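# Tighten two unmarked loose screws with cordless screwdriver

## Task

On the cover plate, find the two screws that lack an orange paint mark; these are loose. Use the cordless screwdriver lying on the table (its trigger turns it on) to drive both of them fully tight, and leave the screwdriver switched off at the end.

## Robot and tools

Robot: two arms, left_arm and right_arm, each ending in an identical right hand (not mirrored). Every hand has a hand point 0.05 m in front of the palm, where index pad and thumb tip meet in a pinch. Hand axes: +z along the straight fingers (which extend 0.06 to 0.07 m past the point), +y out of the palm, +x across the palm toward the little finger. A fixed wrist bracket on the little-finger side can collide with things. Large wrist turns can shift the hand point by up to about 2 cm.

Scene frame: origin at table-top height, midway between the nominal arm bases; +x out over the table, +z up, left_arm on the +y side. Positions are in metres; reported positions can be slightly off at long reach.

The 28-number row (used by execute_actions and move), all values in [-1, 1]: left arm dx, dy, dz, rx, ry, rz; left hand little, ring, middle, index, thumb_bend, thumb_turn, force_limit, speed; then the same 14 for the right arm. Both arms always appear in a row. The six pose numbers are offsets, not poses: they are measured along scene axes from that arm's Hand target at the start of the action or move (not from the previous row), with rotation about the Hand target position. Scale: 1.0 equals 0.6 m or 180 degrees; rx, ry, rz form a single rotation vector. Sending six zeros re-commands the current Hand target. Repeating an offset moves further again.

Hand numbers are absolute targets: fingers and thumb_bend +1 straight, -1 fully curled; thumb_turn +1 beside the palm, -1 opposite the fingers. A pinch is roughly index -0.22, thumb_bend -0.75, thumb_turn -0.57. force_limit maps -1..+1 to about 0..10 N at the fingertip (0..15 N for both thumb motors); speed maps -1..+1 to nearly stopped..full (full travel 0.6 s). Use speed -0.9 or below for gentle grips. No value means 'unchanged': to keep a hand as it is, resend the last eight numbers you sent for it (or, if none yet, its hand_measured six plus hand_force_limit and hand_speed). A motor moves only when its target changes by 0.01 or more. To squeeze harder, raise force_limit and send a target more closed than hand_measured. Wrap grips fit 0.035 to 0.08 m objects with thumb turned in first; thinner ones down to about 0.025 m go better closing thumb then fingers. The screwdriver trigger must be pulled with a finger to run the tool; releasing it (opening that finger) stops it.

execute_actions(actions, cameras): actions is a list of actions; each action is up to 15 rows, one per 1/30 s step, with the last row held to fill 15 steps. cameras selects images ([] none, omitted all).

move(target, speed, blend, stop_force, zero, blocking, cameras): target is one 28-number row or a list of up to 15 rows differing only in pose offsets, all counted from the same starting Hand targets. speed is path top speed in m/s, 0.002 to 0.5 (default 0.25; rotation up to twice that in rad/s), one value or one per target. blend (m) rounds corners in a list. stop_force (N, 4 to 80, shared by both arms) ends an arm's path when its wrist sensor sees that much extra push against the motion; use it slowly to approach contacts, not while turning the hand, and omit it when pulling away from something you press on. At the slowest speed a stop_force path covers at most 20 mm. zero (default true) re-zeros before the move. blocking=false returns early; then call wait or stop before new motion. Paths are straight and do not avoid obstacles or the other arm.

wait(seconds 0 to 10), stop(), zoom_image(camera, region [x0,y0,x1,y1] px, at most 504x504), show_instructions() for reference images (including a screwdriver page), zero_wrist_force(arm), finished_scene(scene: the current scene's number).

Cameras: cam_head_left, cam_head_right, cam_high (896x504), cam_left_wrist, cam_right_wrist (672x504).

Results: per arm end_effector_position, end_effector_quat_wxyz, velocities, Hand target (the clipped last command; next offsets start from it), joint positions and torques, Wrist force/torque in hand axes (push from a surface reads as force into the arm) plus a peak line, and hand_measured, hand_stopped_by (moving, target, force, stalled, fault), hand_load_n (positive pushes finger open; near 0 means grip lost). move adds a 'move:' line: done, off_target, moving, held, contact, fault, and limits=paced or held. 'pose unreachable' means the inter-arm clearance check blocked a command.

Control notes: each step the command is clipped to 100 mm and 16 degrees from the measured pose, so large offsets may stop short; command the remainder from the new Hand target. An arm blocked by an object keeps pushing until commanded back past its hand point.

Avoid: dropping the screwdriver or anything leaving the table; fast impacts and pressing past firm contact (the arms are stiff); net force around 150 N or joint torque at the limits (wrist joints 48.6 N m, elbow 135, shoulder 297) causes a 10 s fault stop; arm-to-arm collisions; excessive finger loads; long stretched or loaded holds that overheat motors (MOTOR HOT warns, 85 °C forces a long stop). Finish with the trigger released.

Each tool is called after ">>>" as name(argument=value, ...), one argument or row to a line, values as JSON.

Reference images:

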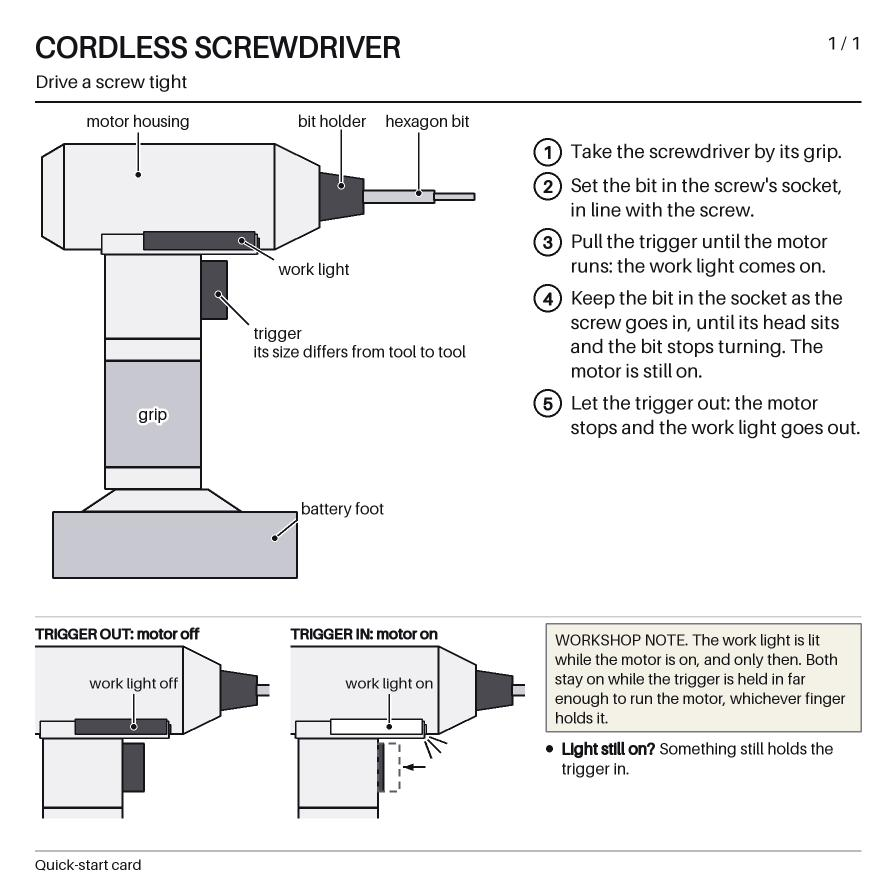

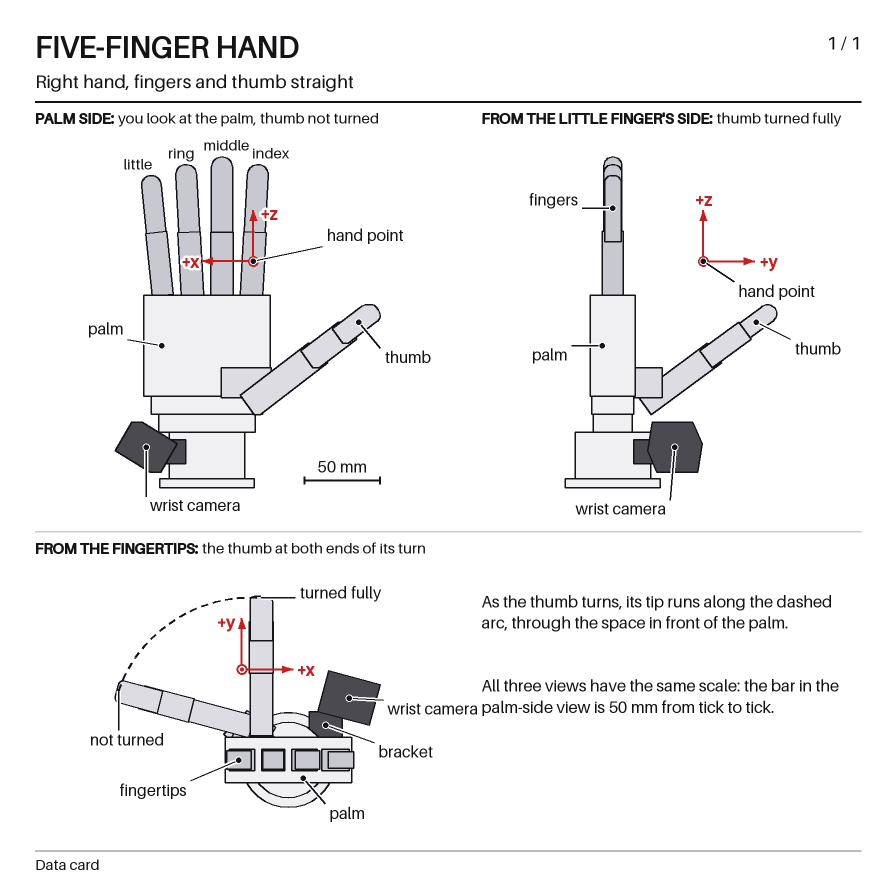

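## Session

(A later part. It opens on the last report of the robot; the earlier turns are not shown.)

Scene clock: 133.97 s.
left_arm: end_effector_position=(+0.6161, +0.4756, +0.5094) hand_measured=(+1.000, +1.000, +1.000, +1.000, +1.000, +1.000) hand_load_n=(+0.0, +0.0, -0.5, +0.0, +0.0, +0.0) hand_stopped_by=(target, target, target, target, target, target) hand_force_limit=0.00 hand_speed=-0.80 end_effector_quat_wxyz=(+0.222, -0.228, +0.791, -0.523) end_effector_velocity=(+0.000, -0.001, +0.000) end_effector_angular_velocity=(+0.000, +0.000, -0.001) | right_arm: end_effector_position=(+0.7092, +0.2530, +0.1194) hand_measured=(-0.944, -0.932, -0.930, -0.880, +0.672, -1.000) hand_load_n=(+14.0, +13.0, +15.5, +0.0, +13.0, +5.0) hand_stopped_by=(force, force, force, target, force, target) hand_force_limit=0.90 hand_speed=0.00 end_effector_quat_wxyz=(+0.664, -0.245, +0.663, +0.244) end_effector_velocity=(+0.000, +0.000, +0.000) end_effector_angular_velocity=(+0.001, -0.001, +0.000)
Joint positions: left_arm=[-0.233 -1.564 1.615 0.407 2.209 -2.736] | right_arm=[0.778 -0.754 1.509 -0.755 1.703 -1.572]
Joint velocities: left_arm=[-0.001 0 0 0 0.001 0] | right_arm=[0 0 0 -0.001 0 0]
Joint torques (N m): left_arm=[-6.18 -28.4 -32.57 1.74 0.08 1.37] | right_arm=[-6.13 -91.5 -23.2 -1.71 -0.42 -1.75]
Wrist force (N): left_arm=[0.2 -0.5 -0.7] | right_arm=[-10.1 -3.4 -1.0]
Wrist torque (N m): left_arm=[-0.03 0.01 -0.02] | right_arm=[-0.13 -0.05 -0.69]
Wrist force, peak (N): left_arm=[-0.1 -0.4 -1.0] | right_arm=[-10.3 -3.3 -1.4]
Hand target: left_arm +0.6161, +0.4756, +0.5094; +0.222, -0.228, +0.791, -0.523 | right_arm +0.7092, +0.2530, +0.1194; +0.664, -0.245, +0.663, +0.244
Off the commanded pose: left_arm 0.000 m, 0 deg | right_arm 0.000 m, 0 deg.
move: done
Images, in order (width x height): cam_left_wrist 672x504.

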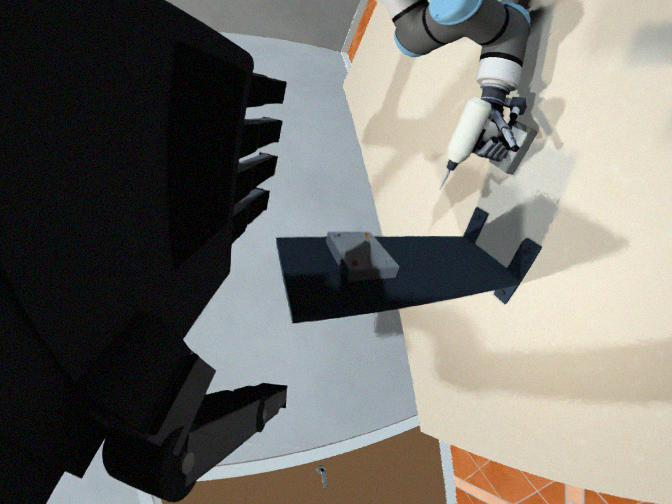

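>>> move(
  target=[0,0,0,0,0,0,1,1,1,1,1,1,0,-0.8,0,0,0,0,0,0,-1,-1,-1,0.3,1,-1,0.9,-0.3],
  cameras=[],
)

>>> move(
  target=[0,0,0,0,0,0,1,1,1,1,1,1,0,-0.8,0,0,0,0,0,0,-0.5,-0.5,-0.5,0.3,1,-1,0.9,-0.3],
  cameras=[],
)

>>> move(
  target=[0,0,0,0,0,0,1,1,1,1,1,1,0,-0.8,-0.0081,-0.0059,0,0,0,0,-0.5,-0.5,-0.5,0.3,1,-1,0.9,-0.3],
  speed=0.02,
  cameras=["cam_left_wrist","cam_head_right"],
)

>>> zoom_image(
  camera="cam_left_wrist",
  region=[440, 80, 530, 180],
)

Scene clock: 136.07 s.
left_arm: end_effector_position=(+0.6161, +0.4756, +0.5094) hand_measured=(+1.000, +1.000, +1.000, +1.000, +1.000, +1.000) hand_load_n=(+0.0, +0.0, +0.0, +0.0, +0.0, +0.0) hand_stopped_by=(target, target, target, target, target, target) hand_force_limit=0.00 hand_speed=-0.80 end_effector_quat_wxyz=(+0.222, -0.228, +0.791, -0.523) end_effector_velocity=(+0.000, +0.000, +0.000) end_effector_angular_velocity=(+0.001, +0.000, +0.000) | right_arm: end_effector_position=(+0.7092, +0.2530, +0.1194) hand_measured=(-0.944, -0.932, -0.930, +0.300, +1.000, -1.000) hand_load_n=(+14.0, +12.0, +13.5, +0.0, +0.0, -0.5) hand_stopped_by=(force, force, force, target, target, target) hand_force_limit=0.90 hand_speed=-0.30 end_effector_quat_wxyz=(+0.664, -0.245, +0.663, +0.244) end_effector_velocity=(+0.000, +0.000, +0.000) end_effector_angular_velocity=(+0.000, +0.000, +0.000)
Joint positions: left_arm=[-0.233 -1.564 1.615 0.407 2.209 -2.736] | right_arm=[0.778 -0.754 1.509 -0.755 1.703 -1.572]
Joint velocities: left_arm=[0 0.001 0 0 0 0.001] | right_arm=[0 0 0 0 0 0]
Joint torques (N m): left_arm=[-9.99 -29.57 -32.72 1.54 0.05 1.05] | right_arm=[-1.3 -89.24 -33.19 -1.49 -0.53 -1.66]
Wrist force (N): left_arm=[-0.1 -0.3 -0.9] | right_arm=[-3.4 1.6 -1.7]
Wrist torque (N m): left_arm=[0.01 0.06 -0.03] | right_arm=[-0.10 -0.06 0.04]
Wrist force, peak (N): left_arm=[-0.2 -0.8 -1.0] | right_arm=[-10.3 -3.5 -1.2]
Hand target: left_arm +0.6161, +0.4756, +0.5094; +0.222, -0.228, +0.791, -0.523 | right_arm +0.7092, +0.2530, +0.1194; +0.664, -0.245, +0.663, +0.244
Off the commanded pose: left_arm 0.000 m, 0 deg | right_arm 0.000 m, 0 deg.
move: done
No camera images: "cameras" was empty.

Scene clock: 136.77 s.
left_arm: end_effector_position=(+0.6161, +0.4756, +0.5094) hand_measured=(+1.000, +1.000, +1.000, +1.000, +1.000, +1.000) hand_load_n=(+0.0, +0.0, +0.0, +0.0, +0.0, -0.5) hand_stopped_by=(target, target, target, target, target, target) hand_force_limit=0.00 hand_speed=-0.80 end_effector_quat_wxyz=(+0.222, -0.228, +0.791, -0.523) end_effector_velocity=(+0.000, -0.001, +0.000) end_effector_angular_velocity=(+0.000, +0.000, -0.002) | right_arm: end_effector_position=(+0.7092, +0.2530, +0.1193) hand_measured=(-0.500, -0.500, -0.500, +0.300, +1.000, -1.000) hand_load_n=(+0.0, +0.0, +0.0, +0.0, +0.0, +0.0) hand_stopped_by=(target, target, target, target, target, target) hand_force_limit=0.90 hand_speed=-0.30 end_effector_quat_wxyz=(+0.664, -0.245, +0.663, +0.244) end_effector_velocity=(+0.000, +0.000, +0.000) end_effector_angular_velocity=(+0.001, +0.000, +0.001)
Joint positions: left_arm=[-0.233 -1.564 1.615 0.407 2.209 -2.736] | right_arm=[0.778 -0.754 1.509 -0.755 1.703 -1.572]
Joint velocities: left_arm=[-0.002 0 0 0 0 0] | right_arm=[0 0 0 -0.001 0 0]
Joint torques (N m): left_arm=[-5.46 -26.86 -31.09 1.6 0.24 1.01] | right_arm=[0.04 -95.87 -37.87 -1.5 -0.44 -1.75]
Wrist force (N): left_arm=[-0.1 -0.2 -0.8] | right_arm=[-1.1 0.1 -1.4]
Wrist torque (N m): left_arm=[0.01 0.05 -0.03] | right_arm=[-0.07 0.34 -0.21]
Wrist force, peak (N): left_arm=[-0.2 -0.3 -1.4] | right_arm=[-3.4 1.5 -1.1]
Hand target: left_arm +0.6161, +0.4756, +0.5094; +0.222, -0.228, +0.791, -0.523 | right_arm +0.7092, +0.2530, +0.1194; +0.664, -0.245, +0.663, +0.244
Off the commanded pose: left_arm 0.000 m, 0 deg | right_arm 0.000 m, 0 deg.
move: done
No camera images: "cameras" was empty.

Scene clock: 137.47 s.
left_arm: end_effector_position=(+0.6161, +0.4756, +0.5094) hand_measured=(+1.000, +1.000, +1.000, +1.000, +1.000, +1.000) hand_load_n=(+0.0, +0.0, +0.0, +0.0, +0.0, +0.0) hand_stopped_by=(target, target, target, target, target, target) hand_force_limit=0.00 hand_speed=-0.80 end_effector_quat_wxyz=(+0.222, -0.228, +0.791, -0.523) end_effector_velocity=(+0.000, +0.000, +0.000) end_effector_angular_velocity=(+0.000, -0.001, +0.000) | right_arm: end_effector_position=(+0.7042, +0.2494, +0.1194) hand_measured=(-0.500, -0.500, -0.500, +0.300, +1.000, -1.000) hand_load_n=(+0.0, +0.0, +0.0, +0.0, +0.0, +0.0) hand_stopped_by=(target, target, target, target, target, target) hand_force_limit=0.90 hand_speed=-0.30 end_effector_quat_wxyz=(+0.664, -0.245, +0.663, +0.244) end_effector_velocity=(+0.001, +0.000, +0.002) end_effector_angular_velocity=(+0.002, -0.001, +0.000)
Joint positions: left_arm=[-0.233 -1.564 1.615 0.407 2.209 -2.736] | right_arm=[0.78 -0.761 1.523 -0.762 1.705 -1.572]
Joint velocities: left_arm=[0 0 0 0 0 0.001] | right_arm=[0 -0.001 -0.001 0 0 0]
Joint torques (N m): left_arm=[-6.43 -27.19 -32.4 1.96 0.29 1.33] | right_arm=[12.44 -95.9 -37.76 -2.84 1.31 -1.67]
Wrist force (N): left_arm=[-0.1 -0.2 -0.6] | right_arm=[-1.0 -1.0 -0.8]
Wrist torque (N m): left_arm=[0.01 0.04 -0.03] | right_arm=[-0.12 0.31 -0.22]
Wrist force, peak (N): left_arm=[0.1 -0.3 -1.1] | right_arm=[-1.1 -1.8 -1.0]
Hand target: left_arm +0.6161, +0.4756, +0.5094; +0.222, -0.228, +0.791, -0.523 | right_arm +0.7043, +0.2495, +0.1194; +0.664, -0.245, +0.663, +0.244
Off the commanded pose: left_arm 0.000 m, 0 deg | right_arm 0.000 m, 0 deg.
move: done
Images, in order (width x height): cam_head_right 896x504, cam_left_wrist 672x504.

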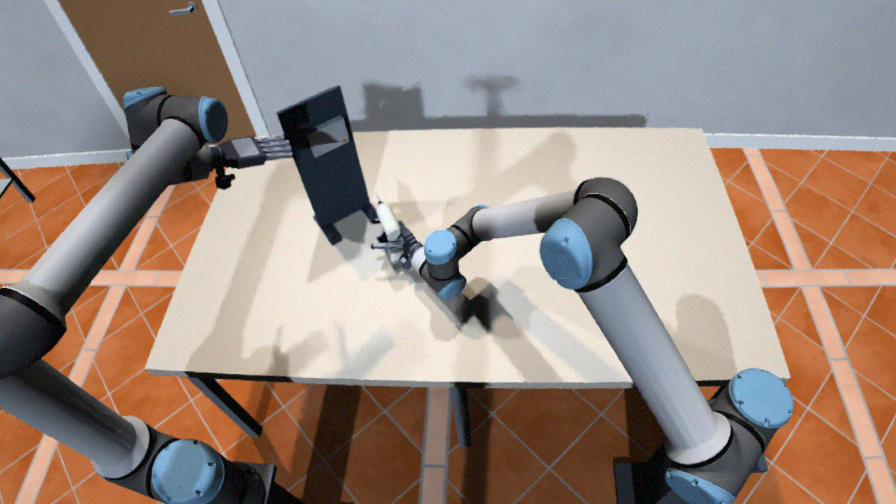

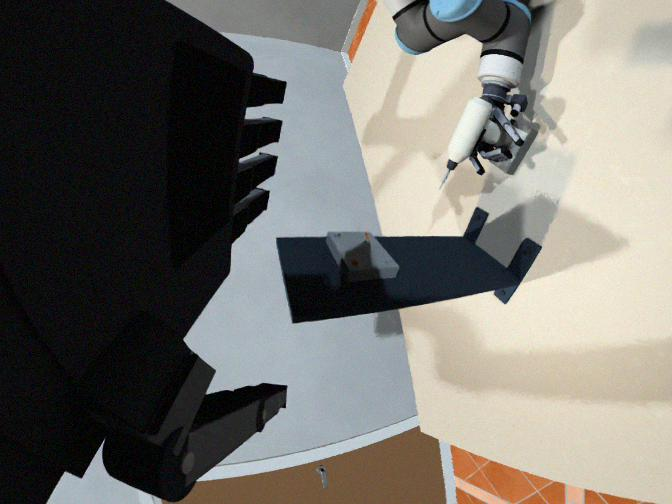

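Scaled by 5.040 from the camera's 672x504 image, which has a finer 960x720 frame.

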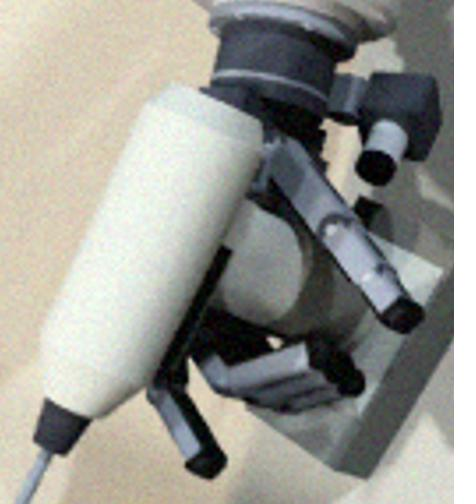

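>>> move(
  target=[0,0,0,0,0,0,1,1,1,1,1,1,0,-0.8,0,0,0,0,0,0,-0.8,-0.8,-0.8,0.3,1,-1,0.7,-0.5],
  cameras=[],
)

>>> move(
  target=[0,0,0,0,0,0,1,1,1,1,1,1,0,-0.8,0,0,0,0,0,0,-0.8,-0.8,-0.8,0.3,-1,-1,0.5,-0.6],
  cameras=["cam_left_wrist","cam_head_right"],
)

>>> zoom_image(
  camera="cam_left_wrist",
  region=[440, 80, 530, 180],
)

Scene clock: 138.37 s.
left_arm: end_effector_position=(+0.6161, +0.4756, +0.5094) hand_measured=(+1.000, +1.000, +1.000, +1.000, +1.000, +1.000) hand_load_n=(+0.0, +0.0, +0.0, +0.0, +0.0, -0.5) hand_stopped_by=(target, target, target, target, target, target) hand_force_limit=0.00 hand_speed=-0.80 end_effector_quat_wxyz=(+0.222, -0.228, +0.791, -0.523) end_effector_velocity=(+0.000, +0.000, +0.000) end_effector_angular_velocity=(-0.001, +0.001, +0.001) | right_arm: end_effector_position=(+0.7043, +0.2495, +0.1194) hand_measured=(-0.800, -0.800, -0.800, +0.300, +1.000, -1.000) hand_load_n=(+0.0, +0.0, +0.0, +0.0, +0.0, +0.0) hand_stopped_by=(target, target, target, target, target, target) hand_force_limit=0.70 hand_speed=-0.50 end_effector_quat_wxyz=(+0.664, -0.245, +0.663, +0.244) end_effector_velocity=(+0.000, +0.000, +0.001) end_effector_angular_velocity=(+0.000, +0.000, +0.000)
Joint positions: left_arm=[-0.233 -1.564 1.615 0.407 2.209 -2.736] | right_arm=[0.78 -0.761 1.523 -0.762 1.705 -1.572]
Joint velocities: left_arm=[0 0 0 0 0 -0.001] | right_arm=[0 -0.001 0 0.001 0 0]
Joint torques (N m): left_arm=[-9.11 -29.69 -33.54 1.29 0.47 0.61] | right_arm=[7 -89.56 -36.68 -0.03 -0.54 -1.94]
Wrist force (N): left_arm=[0.2 -0.3 -0.7] | right_arm=[-1.7 -1.6 -1.2]
Wrist torque (N m): left_arm=[-0.01 0.00 -0.01] | right_arm=[-0.15 0.38 -0.27]
Wrist force, peak (N): left_arm=[0.4 -0.2 -1.1] | right_arm=[-1.4 -2.0 -1.1]
Hand target: left_arm +0.6161, +0.4756, +0.5094; +0.222, -0.228, +0.791, -0.523 | right_arm +0.7043, +0.2495, +0.1194; +0.664, -0.245, +0.663, +0.244
Off the commanded pose: left_arm 0.000 m, 0 deg | right_arm 0.000 m, 0 deg.
move: done
No camera images: "cameras" was empty.

Scene clock: 140.87 s.
left_arm: end_effector_position=(+0.6161, +0.4756, +0.5094) hand_measured=(+1.000, +1.000, +1.000, +1.000, +1.000, +1.000) hand_load_n=(+0.0, +0.0, +0.0, +0.0, -0.5, +0.0) hand_stopped_by=(target, target, target, target, target, target) hand_force_limit=0.00 hand_speed=-0.80 end_effector_quat_wxyz=(+0.222, -0.228, +0.791, -0.523) end_effector_velocity=(+0.000, +0.000, +0.000) end_effector_angular_velocity=(+0.000, +0.001, +0.000) | right_arm: end_effector_position=(+0.7043, +0.2495, +0.1194) hand_measured=(-0.800, -0.800, -0.800, +0.300, +0.094, -1.000) hand_load_n=(+0.0, +0.0, -0.5, +0.0, +12.0, +2.0) hand_stopped_by=(target, target, target, target, force, target) hand_force_limit=0.50 hand_speed=-0.60 end_effector_quat_wxyz=(+0.664, -0.245, +0.663, +0.244) end_effector_velocity=(+0.000, +0.000, +0.001) end_effector_angular_velocity=(+0.000, +0.000, +0.000)
Joint positions: left_arm=[-0.233 -1.564 1.615 0.407 2.209 -2.736] | right_arm=[0.78 -0.761 1.523 -0.762 1.705 -1.572]
Joint velocities: left_arm=[-0.001 0 0 0 0 -0.001] | right_arm=[0 -0.001 0 0.001 0 0]
Joint torques (N m): left_arm=[-10.02 -23.39 -31.9 1.35 0.32 0.88] | right_arm=[-11.54 -91.31 -28.7 -1.29 -0.54 -1.8]
Wrist force (N): left_arm=[-0.3 -0.2 -0.9] | right_arm=[-0.4 -0.5 -1.6]
Wrist torque (N m): left_arm=[0.02 0.09 -0.03] | right_arm=[-0.08 0.25 -0.23]
Wrist force, peak (N): left_arm=[0.1 -0.4 -1.4] | right_arm=[-2.2 -1.7 -1.1]
Hand target: left_arm +0.6161, +0.4756, +0.5094; +0.222, -0.228, +0.791, -0.523 | right_arm +0.7043, +0.2495, +0.1194; +0.664, -0.245, +0.663, +0.244
Off the commanded pose: left_arm 0.000 m, 0 deg | right_arm 0.000 m, 0 deg.
move: done
Images, in order (width x height): cam_head_right 896x504, cam_left_wrist 672x504.

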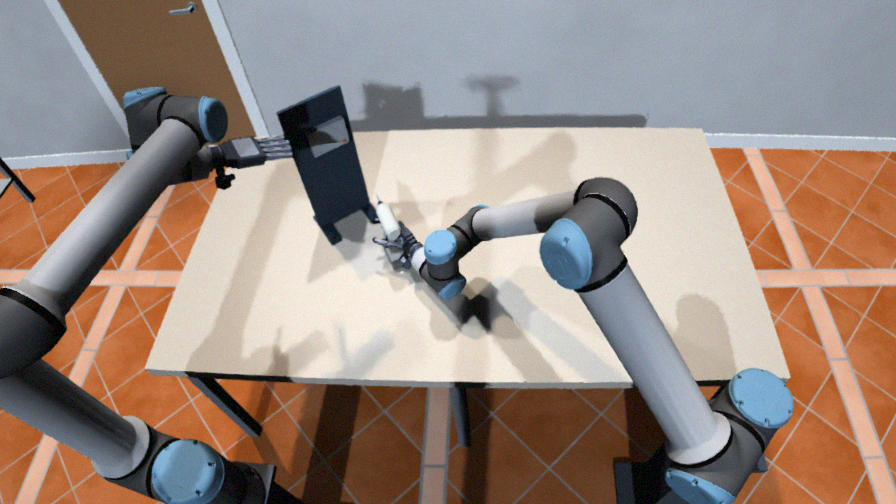

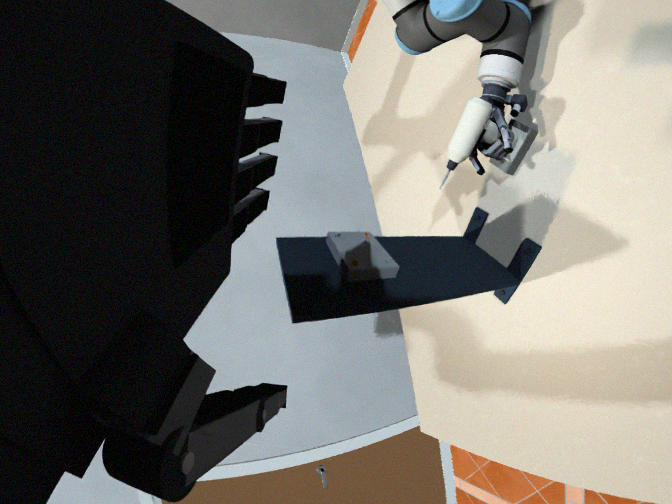

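Scaled by 5.040 from the camera's 672x504 image, which has a finer 960x720 frame.

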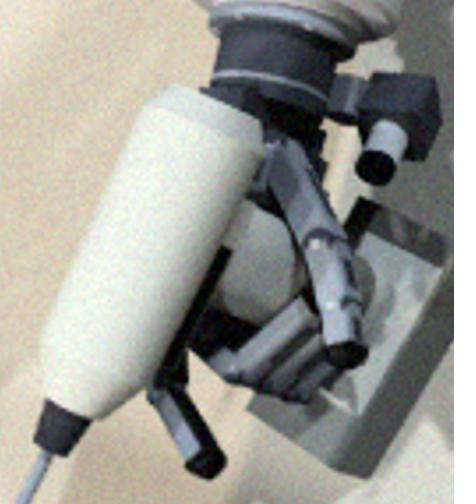

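>>> move(
  target=[0,0,0,0,0,0,1,1,1,1,1,1,0,-0.8,0,0,0,0,0,0,-0.8,-0.8,-0.8,-1,-1,-1,0.7,-0.3],
  cameras=["cam_left_wrist"],
)

>>> zoom_image(
  camera="cam_left_wrist",
  region=[440, 80, 530, 180],
)

Scene clock: 142.33 s.
left_arm: end_effector_position=(+0.6161, +0.4756, +0.5094) hand_measured=(+1.000, +1.000, +1.000, +1.000, +1.000, +1.000) hand_load_n=(+0.0, +0.0, +0.0, +0.0, +0.0, -0.5) hand_stopped_by=(target, target, target, target, target, target) hand_force_limit=0.00 hand_speed=-0.80 end_effector_quat_wxyz=(+0.222, -0.228, +0.791, -0.523) end_effector_velocity=(+0.000, +0.000, +0.000) end_effector_angular_velocity=(-0.001, +0.001, +0.000) | right_arm: end_effector_position=(+0.7043, +0.2495, +0.1194) hand_measured=(-0.800, -0.800, -0.800, -0.858, +0.094, -1.000) hand_load_n=(+0.0, +0.0, -1.0, +11.5, +12.5, +2.0) hand_stopped_by=(target, target, target, force, force, target) hand_force_limit=0.70 hand_speed=-0.30 end_effector_quat_wxyz=(+0.664, -0.245, +0.663, +0.244) end_effector_velocity=(+0.000, +0.000, +0.000) end_effector_angular_velocity=(+0.000, +0.001, +0.001)
Joint positions: left_arm=[-0.233 -1.564 1.615 0.407 2.209 -2.736] | right_arm=[0.78 -0.761 1.523 -0.762 1.705 -1.572]
Joint velocities: left_arm=[0 0 0 0.001 0 -0.001] | right_arm=[0 0 0 0.001 -0.001 0]
Joint torques (N m): left_arm=[-7.61 -27.2 -32.56 2 0.52 0.81] | right_arm=[-12.05 -95.05 -28.38 -2.02 -0.47 -1.89]
Wrist force (N): left_arm=[0.1 -0.6 -0.8] | right_arm=[-3.1 -0.7 -0.4]
Wrist torque (N m): left_arm=[-0.05 0.02 -0.02] | right_arm=[-0.21 0.69 -0.55]
Wrist force, peak (N): left_arm=[0.4 -0.8 -0.9] | right_arm=[-3.6 -0.8 0.1]
Hand target: left_arm +0.6161, +0.4756, +0.5094; +0.222, -0.228, +0.791, -0.523 | right_arm +0.7043, +0.2495, +0.1194; +0.664, -0.245, +0.663, +0.244
Off the commanded pose: left_arm 0.000 m, 0 deg | right_arm 0.000 m, 0 deg.
move: done
Images, in order (width x height): cam_left_wrist 672x504.

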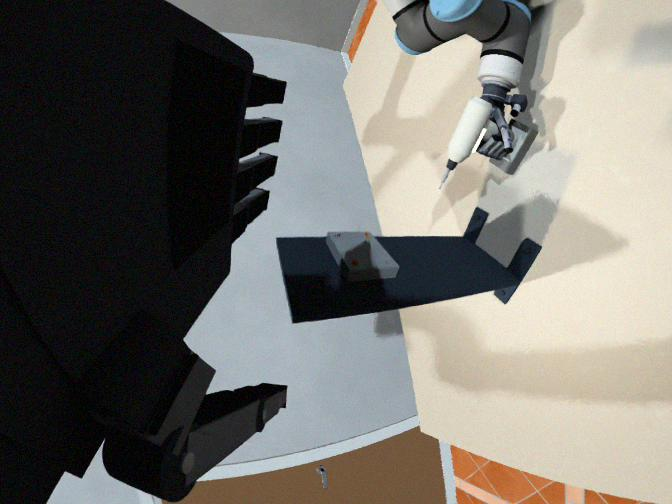

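Scaled by 5.040 from the camera's 672x504 image, which has a finer 960x720 frame.

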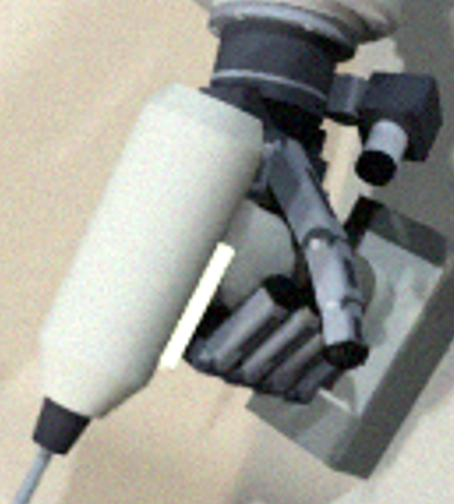

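>>> move(
  target=[0,0,0,0,0,0,1,1,1,1,1,1,0,-0.8,0,0,0,0,0,0,-0.8,-0.8,-0.8,0,1,-1,0.7,0],
  cameras=[],
)

>>> move(
  target=[0,0,0,0,0,0,1,1,1,1,1,1,0,-0.8,-0.0047,-0.0034,0,0,0,0,-0.75,-0.75,-0.75,0,1,-1,0.7,-0.3],
  speed=0.02,
  cameras=[],
)

>>> move(
  target=[0,0,0,0,0,0,1,1,1,1,1,1,0,-0.8,0,0,0,0,0,0,-0.75,-0.75,-0.75,0,-1,-1,0.7,-0.5],
  cameras=[],
)

>>> move(
  target=[0,0,0,0,0,0,1,1,1,1,1,1,0,-0.8,0,0,0,0,0,0,-1,-1,-1,0,-1,-1,0.6,-0.6],
  cameras=["cam_left_wrist"],
)

>>> zoom_image(
  camera="cam_left_wrist",
  region=[440, 80, 530, 180],
)

Scene clock: 143.83 s.
left_arm: end_effector_position=(+0.6161, +0.4756, +0.5094) hand_measured=(+1.000, +1.000, +1.000, +1.000, +1.000, +1.000) hand_load_n=(+0.0, +0.0, +0.0, +0.0, +0.0, +0.0) hand_stopped_by=(target, target, target, target, target, target) hand_force_limit=0.00 hand_speed=-0.80 end_effector_quat_wxyz=(+0.222, -0.228, +0.791, -0.523) end_effector_velocity=(+0.000, +0.001, +0.000) end_effector_angular_velocity=(-0.001, +0.002, +0.002) | right_arm: end_effector_position=(+0.7043, +0.2495, +0.1194) hand_measured=(-0.800, -0.800, -0.800, +0.000, +1.000, -1.000) hand_load_n=(+0.0, +0.0, +0.0, +0.0, +0.0, +0.0) hand_stopped_by=(target, target, target, target, target, target) hand_force_limit=0.70 hand_speed=0.00 end_effector_quat_wxyz=(+0.664, -0.245, +0.663, +0.244) end_effector_velocity=(+0.000, +0.000, +0.001) end_effector_angular_velocity=(+0.002, -0.002, +0.000)
Joint positions: left_arm=[-0.233 -1.564 1.615 0.407 2.209 -2.736] | right_arm=[0.78 -0.761 1.523 -0.762 1.705 -1.572]
Joint velocities: left_arm=[0.001 0 0 0 -0.001 -0.002] | right_arm=[0 -0.001 0 -0.002 0 0]
Joint torques (N m): left_arm=[-10.26 -25.7 -34.32 1.12 -0.4 0.84] | right_arm=[-12.07 -99.27 -28.63 -2.98 -0.44 -1.87]
Wrist force (N): left_arm=[-0.2 -0.4 -0.9] | right_arm=[-1.2 -0.2 -1.4]
Wrist torque (N m): left_arm=[-0.02 0.07 -0.04] | right_arm=[-0.12 0.34 -0.24]
Wrist force, peak (N): left_arm=[-0.2 -0.1 -1.5] | right_arm=[-2.9 -1.0 -0.4]
Hand target: left_arm +0.6161, +0.4756, +0.5094; +0.222, -0.228, +0.791, -0.523 | right_arm +0.7043, +0.2495, +0.1194; +0.664, -0.245, +0.663, +0.244
Off the commanded pose: left_arm 0.000 m, 0 deg | right_arm 0.000 m, 0 deg.
move: done
No camera images: "cameras" was empty.

Scene clock: 144.53 s.
left_arm: end_effector_position=(+0.6161, +0.4756, +0.5094) hand_measured=(+1.000, +1.000, +1.000, +1.000, +1.000, +1.000) hand_load_n=(+0.0, +0.0, +0.0, +0.0, +0.0, +0.0) hand_stopped_by=(target, target, target, target, target, target) hand_force_limit=0.00 hand_speed=-0.80 end_effector_quat_wxyz=(+0.222, -0.228, +0.791, -0.523) end_effector_velocity=(+0.000, +0.000, +0.000) end_effector_angular_velocity=(+0.000, +0.000, -0.001) | right_arm: end_effector_position=(+0.7015, +0.2473, +0.1194) hand_measured=(-0.750, -0.750, -0.750, +0.000, +1.000, -1.000) hand_load_n=(+0.0, +0.0, +0.0, +0.0, +0.0, +0.0) hand_stopped_by=(target, target, target, target, target, target) hand_force_limit=0.70 hand_speed=-0.30 end_effector_quat_wxyz=(+0.664, -0.245, +0.663, +0.244) end_effector_velocity=(+0.000, +0.000, +0.002) end_effector_angular_velocity=(+0.002, -0.001, +0.000)
Joint positions: left_arm=[-0.233 -1.564 1.615 0.407 2.209 -2.736] | right_arm=[0.78 -0.765 1.531 -0.766 1.705 -1.572]
Joint velocities: left_arm=[0 0 0 0 0.001 0] | right_arm=[0 -0.002 0 0 0 0]
Joint torques (N m): left_arm=[-7.98 -26.5 -34.95 1.52 0.27 0.23] | right_arm=[15.34 -97.69 -35.33 -3.83 1.38 -1.97]
Wrist force (N): left_arm=[-0.2 -0.3 -0.7] | right_arm=[-0.8 -2.2 -0.8]
Wrist torque (N m): left_arm=[0.00 0.06 -0.03] | right_arm=[-0.25 0.28 -0.24]
Wrist force, peak (N): left_arm=[-0.2 -0.6 -1.1] | right_arm=[-0.8 -2.2 -0.8]
Hand target: left_arm +0.6161, +0.4756, +0.5094; +0.222, -0.228, +0.791, -0.523 | right_arm +0.7015, +0.2474, +0.1194; +0.664, -0.245, +0.663, +0.244
Off the commanded pose: left_arm 0.000 m, 0 deg | right_arm 0.000 m, 0 deg.
move: done
No camera images: "cameras" was empty.

Scene clock: 146.63 s.
left_arm: end_effector_position=(+0.6161, +0.4756, +0.5094) hand_measured=(+1.000, +1.000, +1.000, +1.000, +1.000, +1.000) hand_load_n=(+0.0, +0.0, +0.0, +0.0, +0.0, +0.0) hand_stopped_by=(target, target, target, target, target, target) hand_force_limit=0.00 hand_speed=-0.80 end_effector_quat_wxyz=(+0.222, -0.228, +0.791, -0.523) end_effector_velocity=(+0.000, -0.001, +0.000) end_effector_angular_velocity=(+0.001, +0.000, -0.001) | right_arm: end_effector_position=(+0.7015, +0.2474, +0.1194) hand_measured=(-0.750, -0.750, -0.750, +0.000, +0.076, -1.000) hand_load_n=(+0.0, +0.0, +0.0, +0.0, +13.0, +2.0) hand_stopped_by=(target, target, target, target, force, target) hand_force_limit=0.70 hand_speed=-0.50 end_effector_quat_wxyz=(+0.664, -0.245, +0.663, +0.244) end_effector_velocity=(+0.000, +0.000, +0.000) end_effector_angular_velocity=(+0.001, +0.000, +0.000)
Joint positions: left_arm=[-0.233 -1.564 1.615 0.407 2.209 -2.736] | right_arm=[0.78 -0.765 1.531 -0.766 1.705 -1.572]
Joint velocities: left_arm=[-0.001 0 0 0 0 0.001] | right_arm=[0 0 0 -0.001 0 0]
Joint torques (N m): left_arm=[-12.94 -30.73 -33.61 1.04 0.44 0.09] | right_arm=[15.28 -89.61 -34.63 -0.73 -0.49 -1.89]
Wrist force (N): left_arm=[-0.1 -0.2 -0.9] | right_arm=[-1.5 -2.0 -1.2]
Wrist torque (N m): left_arm=[0.01 0.06 -0.02] | right_arm=[-0.20 0.36 -0.28]
Wrist force, peak (N): left_arm=[0.2 -0.1 -1.3] | right_arm=[-2.0 -1.8 -1.3]
Hand target: left_arm +0.6161, +0.4756, +0.5094; +0.222, -0.228, +0.791, -0.523 | right_arm +0.7015, +0.2474, +0.1194; +0.664, -0.245, +0.663, +0.244
Off the commanded pose: left_arm 0.000 m, 0 deg | right_arm 0.000 m, 0 deg.
move: done
No camera images: "cameras" was empty.

Scene clock: 147.33 s.
left_arm: end_effector_position=(+0.6161, +0.4756, +0.5094) hand_measured=(+1.000, +1.000, +1.000, +1.000, +1.000, +1.000) hand_load_n=(+0.0, +0.0, +0.0, +0.0, +0.0, +0.0) hand_stopped_by=(target, target, target, target, target, target) hand_force_limit=0.00 hand_speed=-0.80 end_effector_quat_wxyz=(+0.222, -0.228, +0.791, -0.523) end_effector_velocity=(+0.000, +0.000, +0.000) end_effector_angular_velocity=(-0.001, -0.001, -0.001) | right_arm: end_effector_position=(+0.7015, +0.2474, +0.1194) hand_measured=(-0.856, -0.854, -0.766, +0.000, +0.076, -1.000) hand_load_n=(+8.5, +11.0, +9.5, +0.0, +14.0, +2.0) hand_stopped_by=(force, force, force, target, force, target) hand_force_limit=0.60 hand_speed=-0.60 end_effector_quat_wxyz=(+0.664, -0.245, +0.663, +0.244) end_effector_velocity=(+0.000, +0.000, +0.001) end_effector_angular_velocity=(+0.000, +0.001, +0.000)
Joint positions: left_arm=[-0.233 -1.564 1.615 0.407 2.209 -2.736] | right_arm=[0.78 -0.765 1.531 -0.766 1.705 -1.572]
Joint velocities: left_arm=[0 -0.001 0 -0.001 0.001 0] | right_arm=[0 -0.001 0 0.002 0 0]
Joint torques (N m): left_arm=[-10.32 -26.75 -32.71 0.66 0.13 0.45] | right_arm=[11.8 -90.21 -32.96 -1.08 -0.38 -1.75]
Wrist force (N): left_arm=[0.0 -0.4 -0.6] | right_arm=[-1.5 0.1 -1.2]
Wrist torque (N m): left_arm=[-0.02 0.03 -0.02] | right_arm=[-0.09 -0.07 -0.13]
Wrist force, peak (N): left_arm=[0.1 -0.5 -1.1] | right_arm=[-1.5 -2.0 -1.3]
Hand target: left_arm +0.6161, +0.4756, +0.5094; +0.222, -0.228, +0.791, -0.523 | right_arm +0.7015, +0.2474, +0.1194; +0.664, -0.245, +0.663, +0.244
Off the commanded pose: left_arm 0.000 m, 0 deg | right_arm 0.000 m, 0 deg.
move: done
Images, in order (width x height): cam_left_wrist 672x504.

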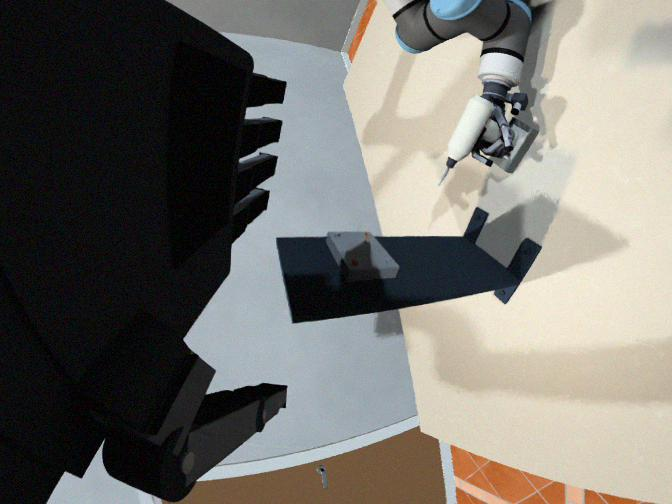

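Scaled by 5.040 from the camera's 672x504 image, which has a finer 960x720 frame.

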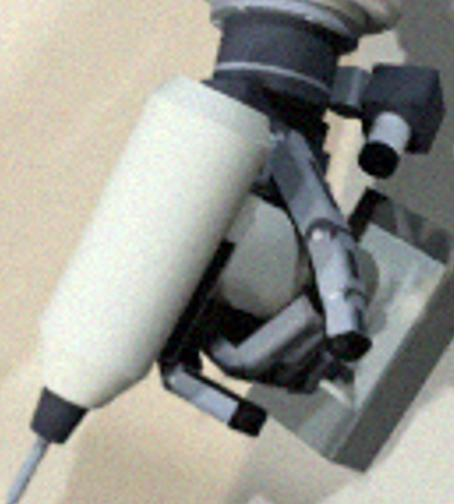

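>>> zoom_image(
  camera="cam_left_wrist",
  region=[470, 115, 520, 165],
)

Scaled by 10.080 from the camera's 672x504 image, which has a finer 960x720 frame.

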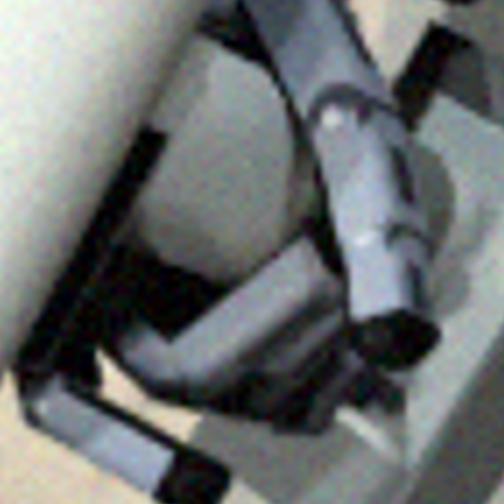

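>>> move(
  target=[0,0,0,0,0,0,1,1,1,1,1,1,0,-0.8,0,0,0,0,0,0,-1,-1,-1,0,0.5,-1,0.6,-0.6],
  cameras=[],
)

>>> move(
  target=[0,0,0,0,0,0,1,1,1,1,1,1,0,-0.8,0,0,0,0,0,0,-1,-1,-0.856,0,0.5,-1,0.6,-0.6],
  cameras=[],
)

>>> move(
  target=[0,0,0,0,0,0,1,1,1,1,1,1,0,-0.8,0,0,0,0,0,0,-1,-1,-0.856,0,-1,-1,0.9,-0.5],
  cameras=[],
)

>>> move(
  target=[0,0,0,0,0,0,1,1,1,1,1,1,0,-0.8,0,0,0,0,0,0,-1,-1,-1,0,-1,-1,0.9,-0.5],
  cameras=["cam_left_wrist"],
)

>>> zoom_image(
  camera="cam_left_wrist",
  region=[470, 115, 520, 165],
)

Scene clock: 149.53 s.
left_arm: end_effector_position=(+0.6161, +0.4756, +0.5094) hand_measured=(+1.000, +1.000, +1.000, +1.000, +1.000, +1.000) hand_load_n=(+0.0, +0.0, +0.0, +0.0, +0.0, +0.0) hand_stopped_by=(target, target, target, target, target, target) hand_force_limit=0.00 hand_speed=-0.80 end_effector_quat_wxyz=(+0.222, -0.228, +0.791, -0.523) end_effector_velocity=(+0.000, +0.001, +0.000) end_effector_angular_velocity=(-0.001, +0.002, +0.002) | right_arm: end_effector_position=(+0.7015, +0.2474, +0.1194) hand_measured=(-0.858, -0.854, -0.768, +0.000, +0.500, -1.000) hand_load_n=(+0.5, +2.5, +0.0, +0.0, +0.0, -0.5) hand_stopped_by=(force, force, force, target, target, target) hand_force_limit=0.60 hand_speed=-0.60 end_effector_quat_wxyz=(+0.664, -0.245, +0.663, +0.244) end_effector_velocity=(+0.000, +0.000, +0.001) end_effector_angular_velocity=(+0.001, -0.001, +0.000)
Joint positions: left_arm=[-0.233 -1.564 1.615 0.407 2.209 -2.736] | right_arm=[0.78 -0.765 1.531 -0.766 1.705 -1.572]
Joint velocities: left_arm=[0.001 0 0 0 0 -0.002] | right_arm=[0 -0.001 0 0 0 0]
Joint torques (N m): left_arm=[-8.25 -27.29 -34.38 0.77 0.45 0.76] | right_arm=[2.08 -93.96 -27.95 -2.27 -0.63 -1.71]
Wrist force (N): left_arm=[-0.2 0.1 -0.7] | right_arm=[-0.7 0.0 -0.5]
Wrist torque (N m): left_arm=[0.06 0.07 -0.02] | right_arm=[-0.15 0.25 -0.05]
Wrist force, peak (N): left_arm=[-0.3 -0.4 -1.1] | right_arm=[-1.7 -0.4 -1.4]
Hand target: left_arm +0.6161, +0.4756, +0.5094; +0.222, -0.228, +0.791, -0.523 | right_arm +0.7015, +0.2474, +0.1194; +0.664, -0.245, +0.663, +0.244
Off the commanded pose: left_arm 0.000 m, 0 deg | right_arm 0.000 m, 0 deg.
move: done
No camera images: "cameras" was empty.

Scene clock: 150.23 s.
left_arm: end_effector_position=(+0.6161, +0.4756, +0.5094) hand_measured=(+1.000, +1.000, +1.000, +1.000, +1.000, +1.000) hand_load_n=(+0.0, +0.0, +0.0, +0.0, +0.0, +0.0) hand_stopped_by=(target, target, target, target, target, target) hand_force_limit=0.00 hand_speed=-0.80 end_effector_quat_wxyz=(+0.222, -0.228, +0.791, -0.523) end_effector_velocity=(+0.000, +0.001, +0.000) end_effector_angular_velocity=(+0.001, +0.000, +0.001) | right_arm: end_effector_position=(+0.7015, +0.2474, +0.1194) hand_measured=(-0.858, -0.856, -0.856, +0.000, +0.500, -1.000) hand_load_n=(+0.0, +1.5, +1.0, -0.5, +0.0, +0.0) hand_stopped_by=(force, force, target, target, target, target) hand_force_limit=0.60 hand_speed=-0.60 end_effector_quat_wxyz=(+0.664, -0.245, +0.663, +0.244) end_effector_velocity=(+0.000, +0.000, +0.000) end_effector_angular_velocity=(+0.000, -0.001, +0.000)
Joint positions: left_arm=[-0.233 -1.564 1.615 0.407 2.209 -2.736] | right_arm=[0.78 -0.765 1.531 -0.766 1.705 -1.572]
Joint velocities: left_arm=[0.001 0.001 0 0 -0.001 0.001] | right_arm=[0 0 0 -0.001 0 0]
Joint torques (N m): left_arm=[-12.54 -25.52 -33.76 0.74 0.17 0.36] | right_arm=[-0.93 -95.24 -27.47 -2.6 -0.55 -1.82]
Wrist force (N): left_arm=[-0.2 -0.1 -1.2] | right_arm=[-1.0 0.2 -0.4]
Wrist torque (N m): left_arm=[0.05 0.07 -0.03] | right_arm=[-0.13 0.27 -0.12]
Wrist force, peak (N): left_arm=[-0.2 -0.1 -1.2] | right_arm=[-1.3 -0.1 -0.6]
Hand target: left_arm +0.6161, +0.4756, +0.5094; +0.222, -0.228, +0.791, -0.523 | right_arm +0.7015, +0.2474, +0.1194; +0.664, -0.245, +0.663, +0.244
Off the commanded pose: left_arm 0.000 m, 0 deg | right_arm 0.000 m, 0 deg.
move: done
No camera images: "cameras" was empty.

Scene clock: 151.33 s.
left_arm: end_effector_position=(+0.6161, +0.4756, +0.5094) hand_measured=(+1.000, +1.000, +1.000, +1.000, +1.000, +1.000) hand_load_n=(+0.0, +0.0, +0.0, +0.0, +0.0, +0.0) hand_stopped_by=(target, target, target, target, target, target) hand_force_limit=0.00 hand_speed=-0.80 end_effector_quat_wxyz=(+0.222, -0.228, +0.791, -0.523) end_effector_velocity=(+0.000, +0.000, +0.000) end_effector_angular_velocity=(-0.001, +0.000, +0.000) | right_arm: end_effector_position=(+0.7015, +0.2474, +0.1194) hand_measured=(-0.858, -0.854, -0.854, +0.000, +0.104, -1.000) hand_load_n=(+3.5, +6.5, +7.5, +0.0, +14.5, +3.5) hand_stopped_by=(force, force, target, target, force, target) hand_force_limit=0.90 hand_speed=-0.50 end_effector_quat_wxyz=(+0.664, -0.245, +0.663, +0.244) end_effector_velocity=(+0.000, +0.000, +0.000) end_effector_angular_velocity=(+0.000, +0.000, +0.000)
Joint positions: left_arm=[-0.233 -1.564 1.615 0.407 2.209 -2.736] | right_arm=[0.78 -0.765 1.531 -0.766 1.705 -1.572]
Joint velocities: left_arm=[0 0 0 -0.001 0 -0.001] | right_arm=[0 0 0 -0.001 0 0]
Joint torques (N m): left_arm=[-12.73 -28.07 -33.36 1.47 0.33 0.3] | right_arm=[-6.45 -96.52 -28.16 -3.09 -0.51 -1.75]
Wrist force (N): left_arm=[-0.1 0.2 -0.6] | right_arm=[-4.8 -2.1 -1.6]
Wrist torque (N m): left_arm=[0.06 0.06 -0.02] | right_arm=[0.00 -0.10 -0.54]
Wrist force, peak (N): left_arm=[0.0 0.0 -1.1] | right_arm=[-6.0 -2.4 -1.4]
Hand target: left_arm +0.6161, +0.4756, +0.5094; +0.222, -0.228, +0.791, -0.523 | right_arm +0.7015, +0.2474, +0.1194; +0.664, -0.245, +0.663, +0.244
Off the commanded pose: left_arm 0.000 m, 0 deg | right_arm 0.000 m, 0 deg.
move: done
No camera images: "cameras" was empty.

Scene clock: 152.03 s.
left_arm: end_effector_position=(+0.6161, +0.4756, +0.5094) hand_measured=(+1.000, +1.000, +1.000, +1.000, +1.000, +1.000) hand_load_n=(+0.0, +0.0, +0.0, +0.0, +0.0, +0.0) hand_stopped_by=(target, target, target, target, target, target) hand_force_limit=0.00 hand_speed=-0.80 end_effector_quat_wxyz=(+0.222, -0.228, +0.791, -0.523) end_effector_velocity=(+0.000, -0.001, +0.000) end_effector_angular_velocity=(+0.000, +0.000, -0.001) | right_arm: end_effector_position=(+0.7015, +0.2474, +0.1194) hand_measured=(-0.858, -0.854, -0.862, +0.000, +0.104, -1.000) hand_load_n=(+3.5, +6.0, +12.5, +0.0, +14.0, +3.5) hand_stopped_by=(force, force, force, target, force, target) hand_force_limit=0.90 hand_speed=-0.50 end_effector_quat_wxyz=(+0.664, -0.245, +0.663, +0.244) end_effector_velocity=(+0.000, +0.000, -0.001) end_effector_angular_velocity=(+0.000, +0.000, +0.000)
Joint positions: left_arm=[-0.233 -1.564 1.615 0.407 2.209 -2.736] | right_arm=[0.78 -0.765 1.531 -0.766 1.705 -1.572]
Joint velocities: left_arm=[-0.001 0 0 0.001 0 0] | right_arm=[0 0.001 0 0 0 0]
Joint torques (N m): left_arm=[-11.88 -30.65 -34.52 1.07 -0.26 0.07] | right_arm=[-9.58 -97.52 -29.39 -3.2 -0.49 -1.82]
Wrist force (N): left_arm=[0.0 -0.2 -0.6] | right_arm=[-3.6 -1.4 -0.6]
Wrist torque (N m): left_arm=[0.00 0.03 -0.02] | right_arm=[-0.07 -0.18 -0.41]
Wrist force, peak (N): left_arm=[-0.4 -0.6 -0.9] | right_arm=[-5.0 -2.5 -1.5]
Hand target: left_arm +0.6161, +0.4756, +0.5094; +0.222, -0.228, +0.791, -0.523 | right_arm +0.7015, +0.2474, +0.1194; +0.664, -0.245, +0.663, +0.244
Off the commanded pose: left_arm 0.000 m, 0 deg | right_arm 0.000 m, 0 deg.
move: done
Images, in order (width x height): cam_left_wrist 672x504.

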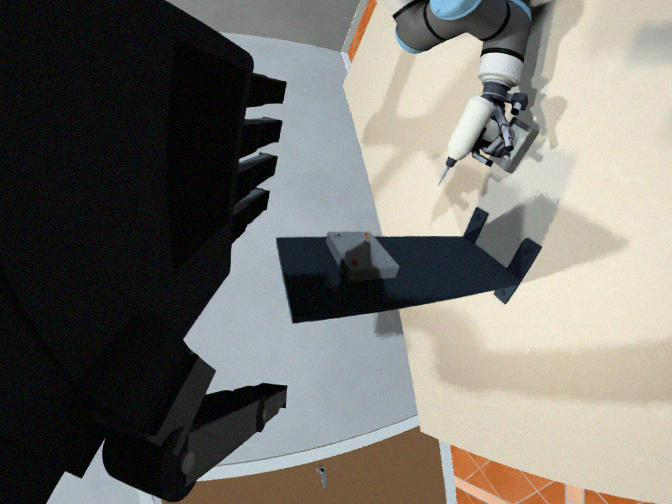

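Scaled by 10.080 from the camera's 672x504 image, which has a finer 960x720 frame.

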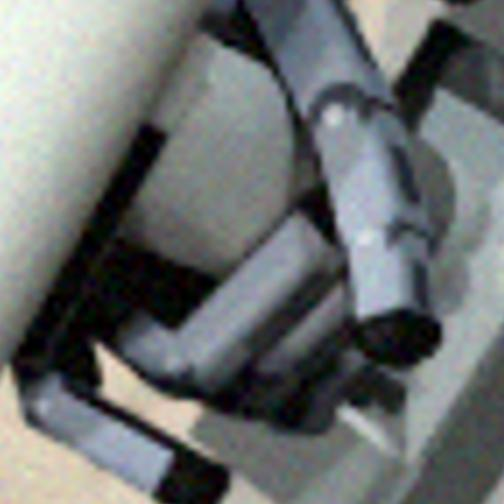

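>>> execute_actions(
  actions=[
    [[0,0,0,0,0,0,1,1,1,1,1,1,0,-0.8,0,0,0,0,0,0,-0.99,-0.99,-1,0,-1,-1,0.9,-0.5]],
    [[0,0,0,0,0,0,1,1,1,1,1,1,0,-0.8,0,0,0,0,0,0,-0.99,-0.99,-1,-1,-1,-1,0.9,-0.3]],
    [[0,0,0,0,0,0,1,1,1,1,1,1,0,-0.8,0,0,0,0,0,0,-0.99,-0.99,-1,-1,-1,-1,0.9,-0.3]],
    [[0,0,0,0,0,0,1,1,1,1,1,1,0,-0.8,0,0,0,0,0,0,-0.99,-0.99,-1,-1,-1,-1,0.9,-0.3]],
  ],
)

>>> zoom_image(
  camera="cam_left_wrist",
  region=[400, 60, 540, 200],
)

Scene clock: 154.87 s.
left_arm: end_effector_position=(+0.6161, +0.4756, +0.5094) hand_measured=(+1.000, +1.000, +1.000, +1.000, +1.000, +1.000) hand_load_n=(+0.0, +0.0, +0.0, -0.5, +0.0, -0.5) hand_stopped_by=(target, target, target, target, target, target) hand_force_limit=0.00 hand_speed=-0.80 end_effector_quat_wxyz=(+0.222, -0.228, +0.791, -0.523) end_effector_velocity=(+0.000, +0.000, +0.000) end_effector_angular_velocity=(+0.000, +0.000, +0.000) | right_arm: end_effector_position=(+0.7015, +0.2474, +0.1194) hand_measured=(-0.878, -0.866, -0.862, -0.866, +0.104, -1.000) hand_load_n=(+13.0, +11.0, +11.0, +13.0, +14.0, +3.0) hand_stopped_by=(force, force, force, force, force, target) hand_force_limit=0.90 hand_speed=-0.30 end_effector_quat_wxyz=(+0.664, -0.245, +0.663, +0.244) end_effector_velocity=(+0.000, +0.000, +0.001) end_effector_angular_velocity=(+0.001, -0.001, +0.000)
Joint positions: left_arm=[-0.233 -1.564 1.615 0.407 2.209 -2.736] | right_arm=[0.78 -0.765 1.531 -0.766 1.705 -1.572]
Joint velocities: left_arm=[0 0 0 0 0 0] | right_arm=[0 -0.001 0 -0.001 0 0]
Joint torques (N m): left_arm=[-10.09 -27.36 -33.88 0.65 0.07 0.23] | right_arm=[-13.23 -101.67 -32.16 0.87 -0.39 -1.86]
Wrist force (N): left_arm=[-0.3 -0.3 -0.6] | right_arm=[-3.3 -1.4 -1.8]
Wrist torque (N m): left_arm=[-0.01 0.07 -0.03] | right_arm=[-0.01 -0.04 -0.41]
Wrist force, peak (N): left_arm=[-0.3 -0.3 -1.3] | right_arm=[-5.6 -1.1 0.1]
Hand target: left_arm +0.6161, +0.4756, +0.5094; +0.222, -0.228, +0.791, -0.523 | right_arm +0.7015, +0.2474, +0.1194; +0.664, -0.245, +0.663, +0.244
Off the commanded pose: left_arm 0.000 m, 0 deg | right_arm 0.000 m, 0 deg.

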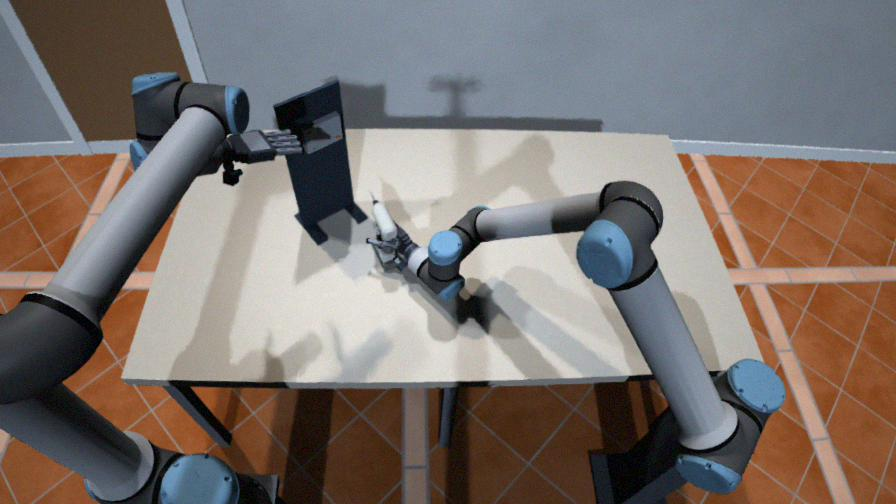

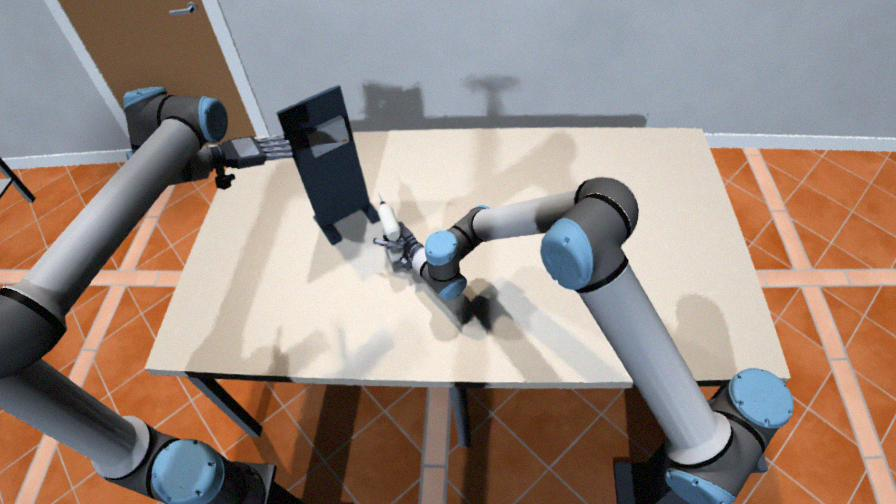

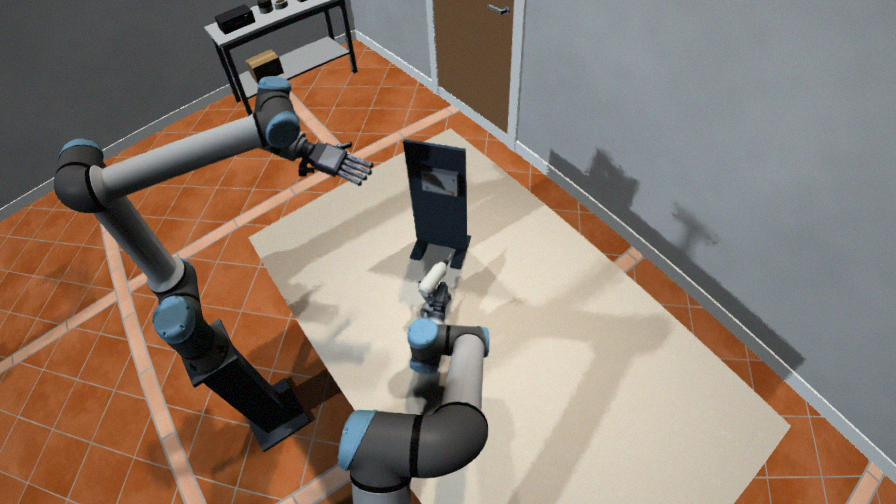

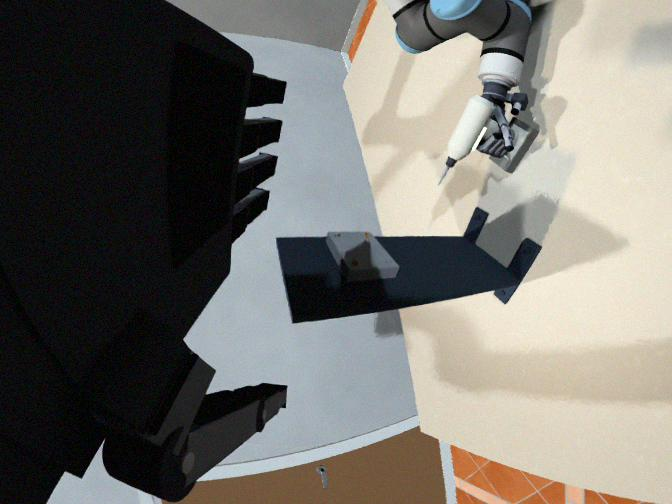

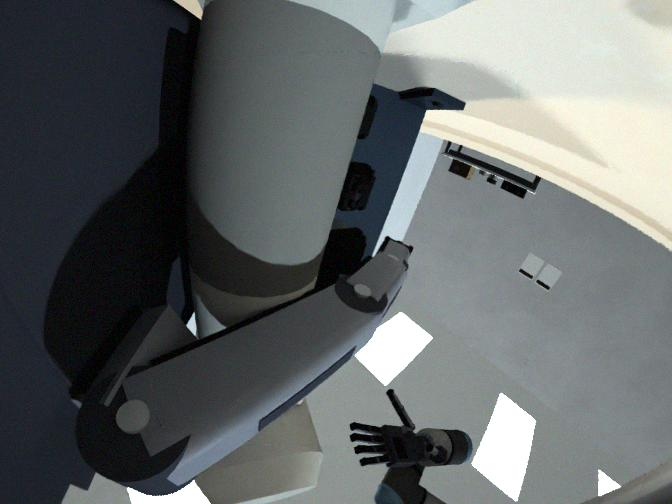

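Scaled by 3.600 from the camera's 672x504 image, which has a finer 960x720 frame.

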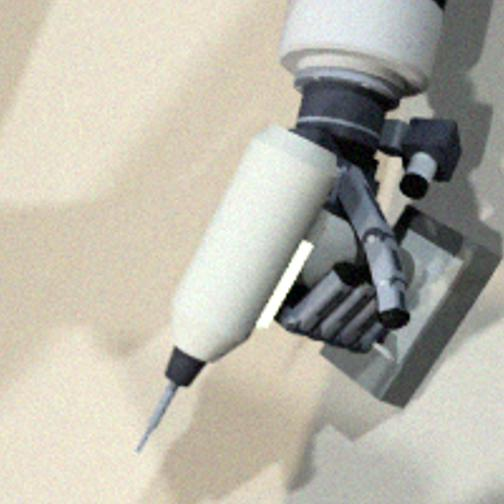

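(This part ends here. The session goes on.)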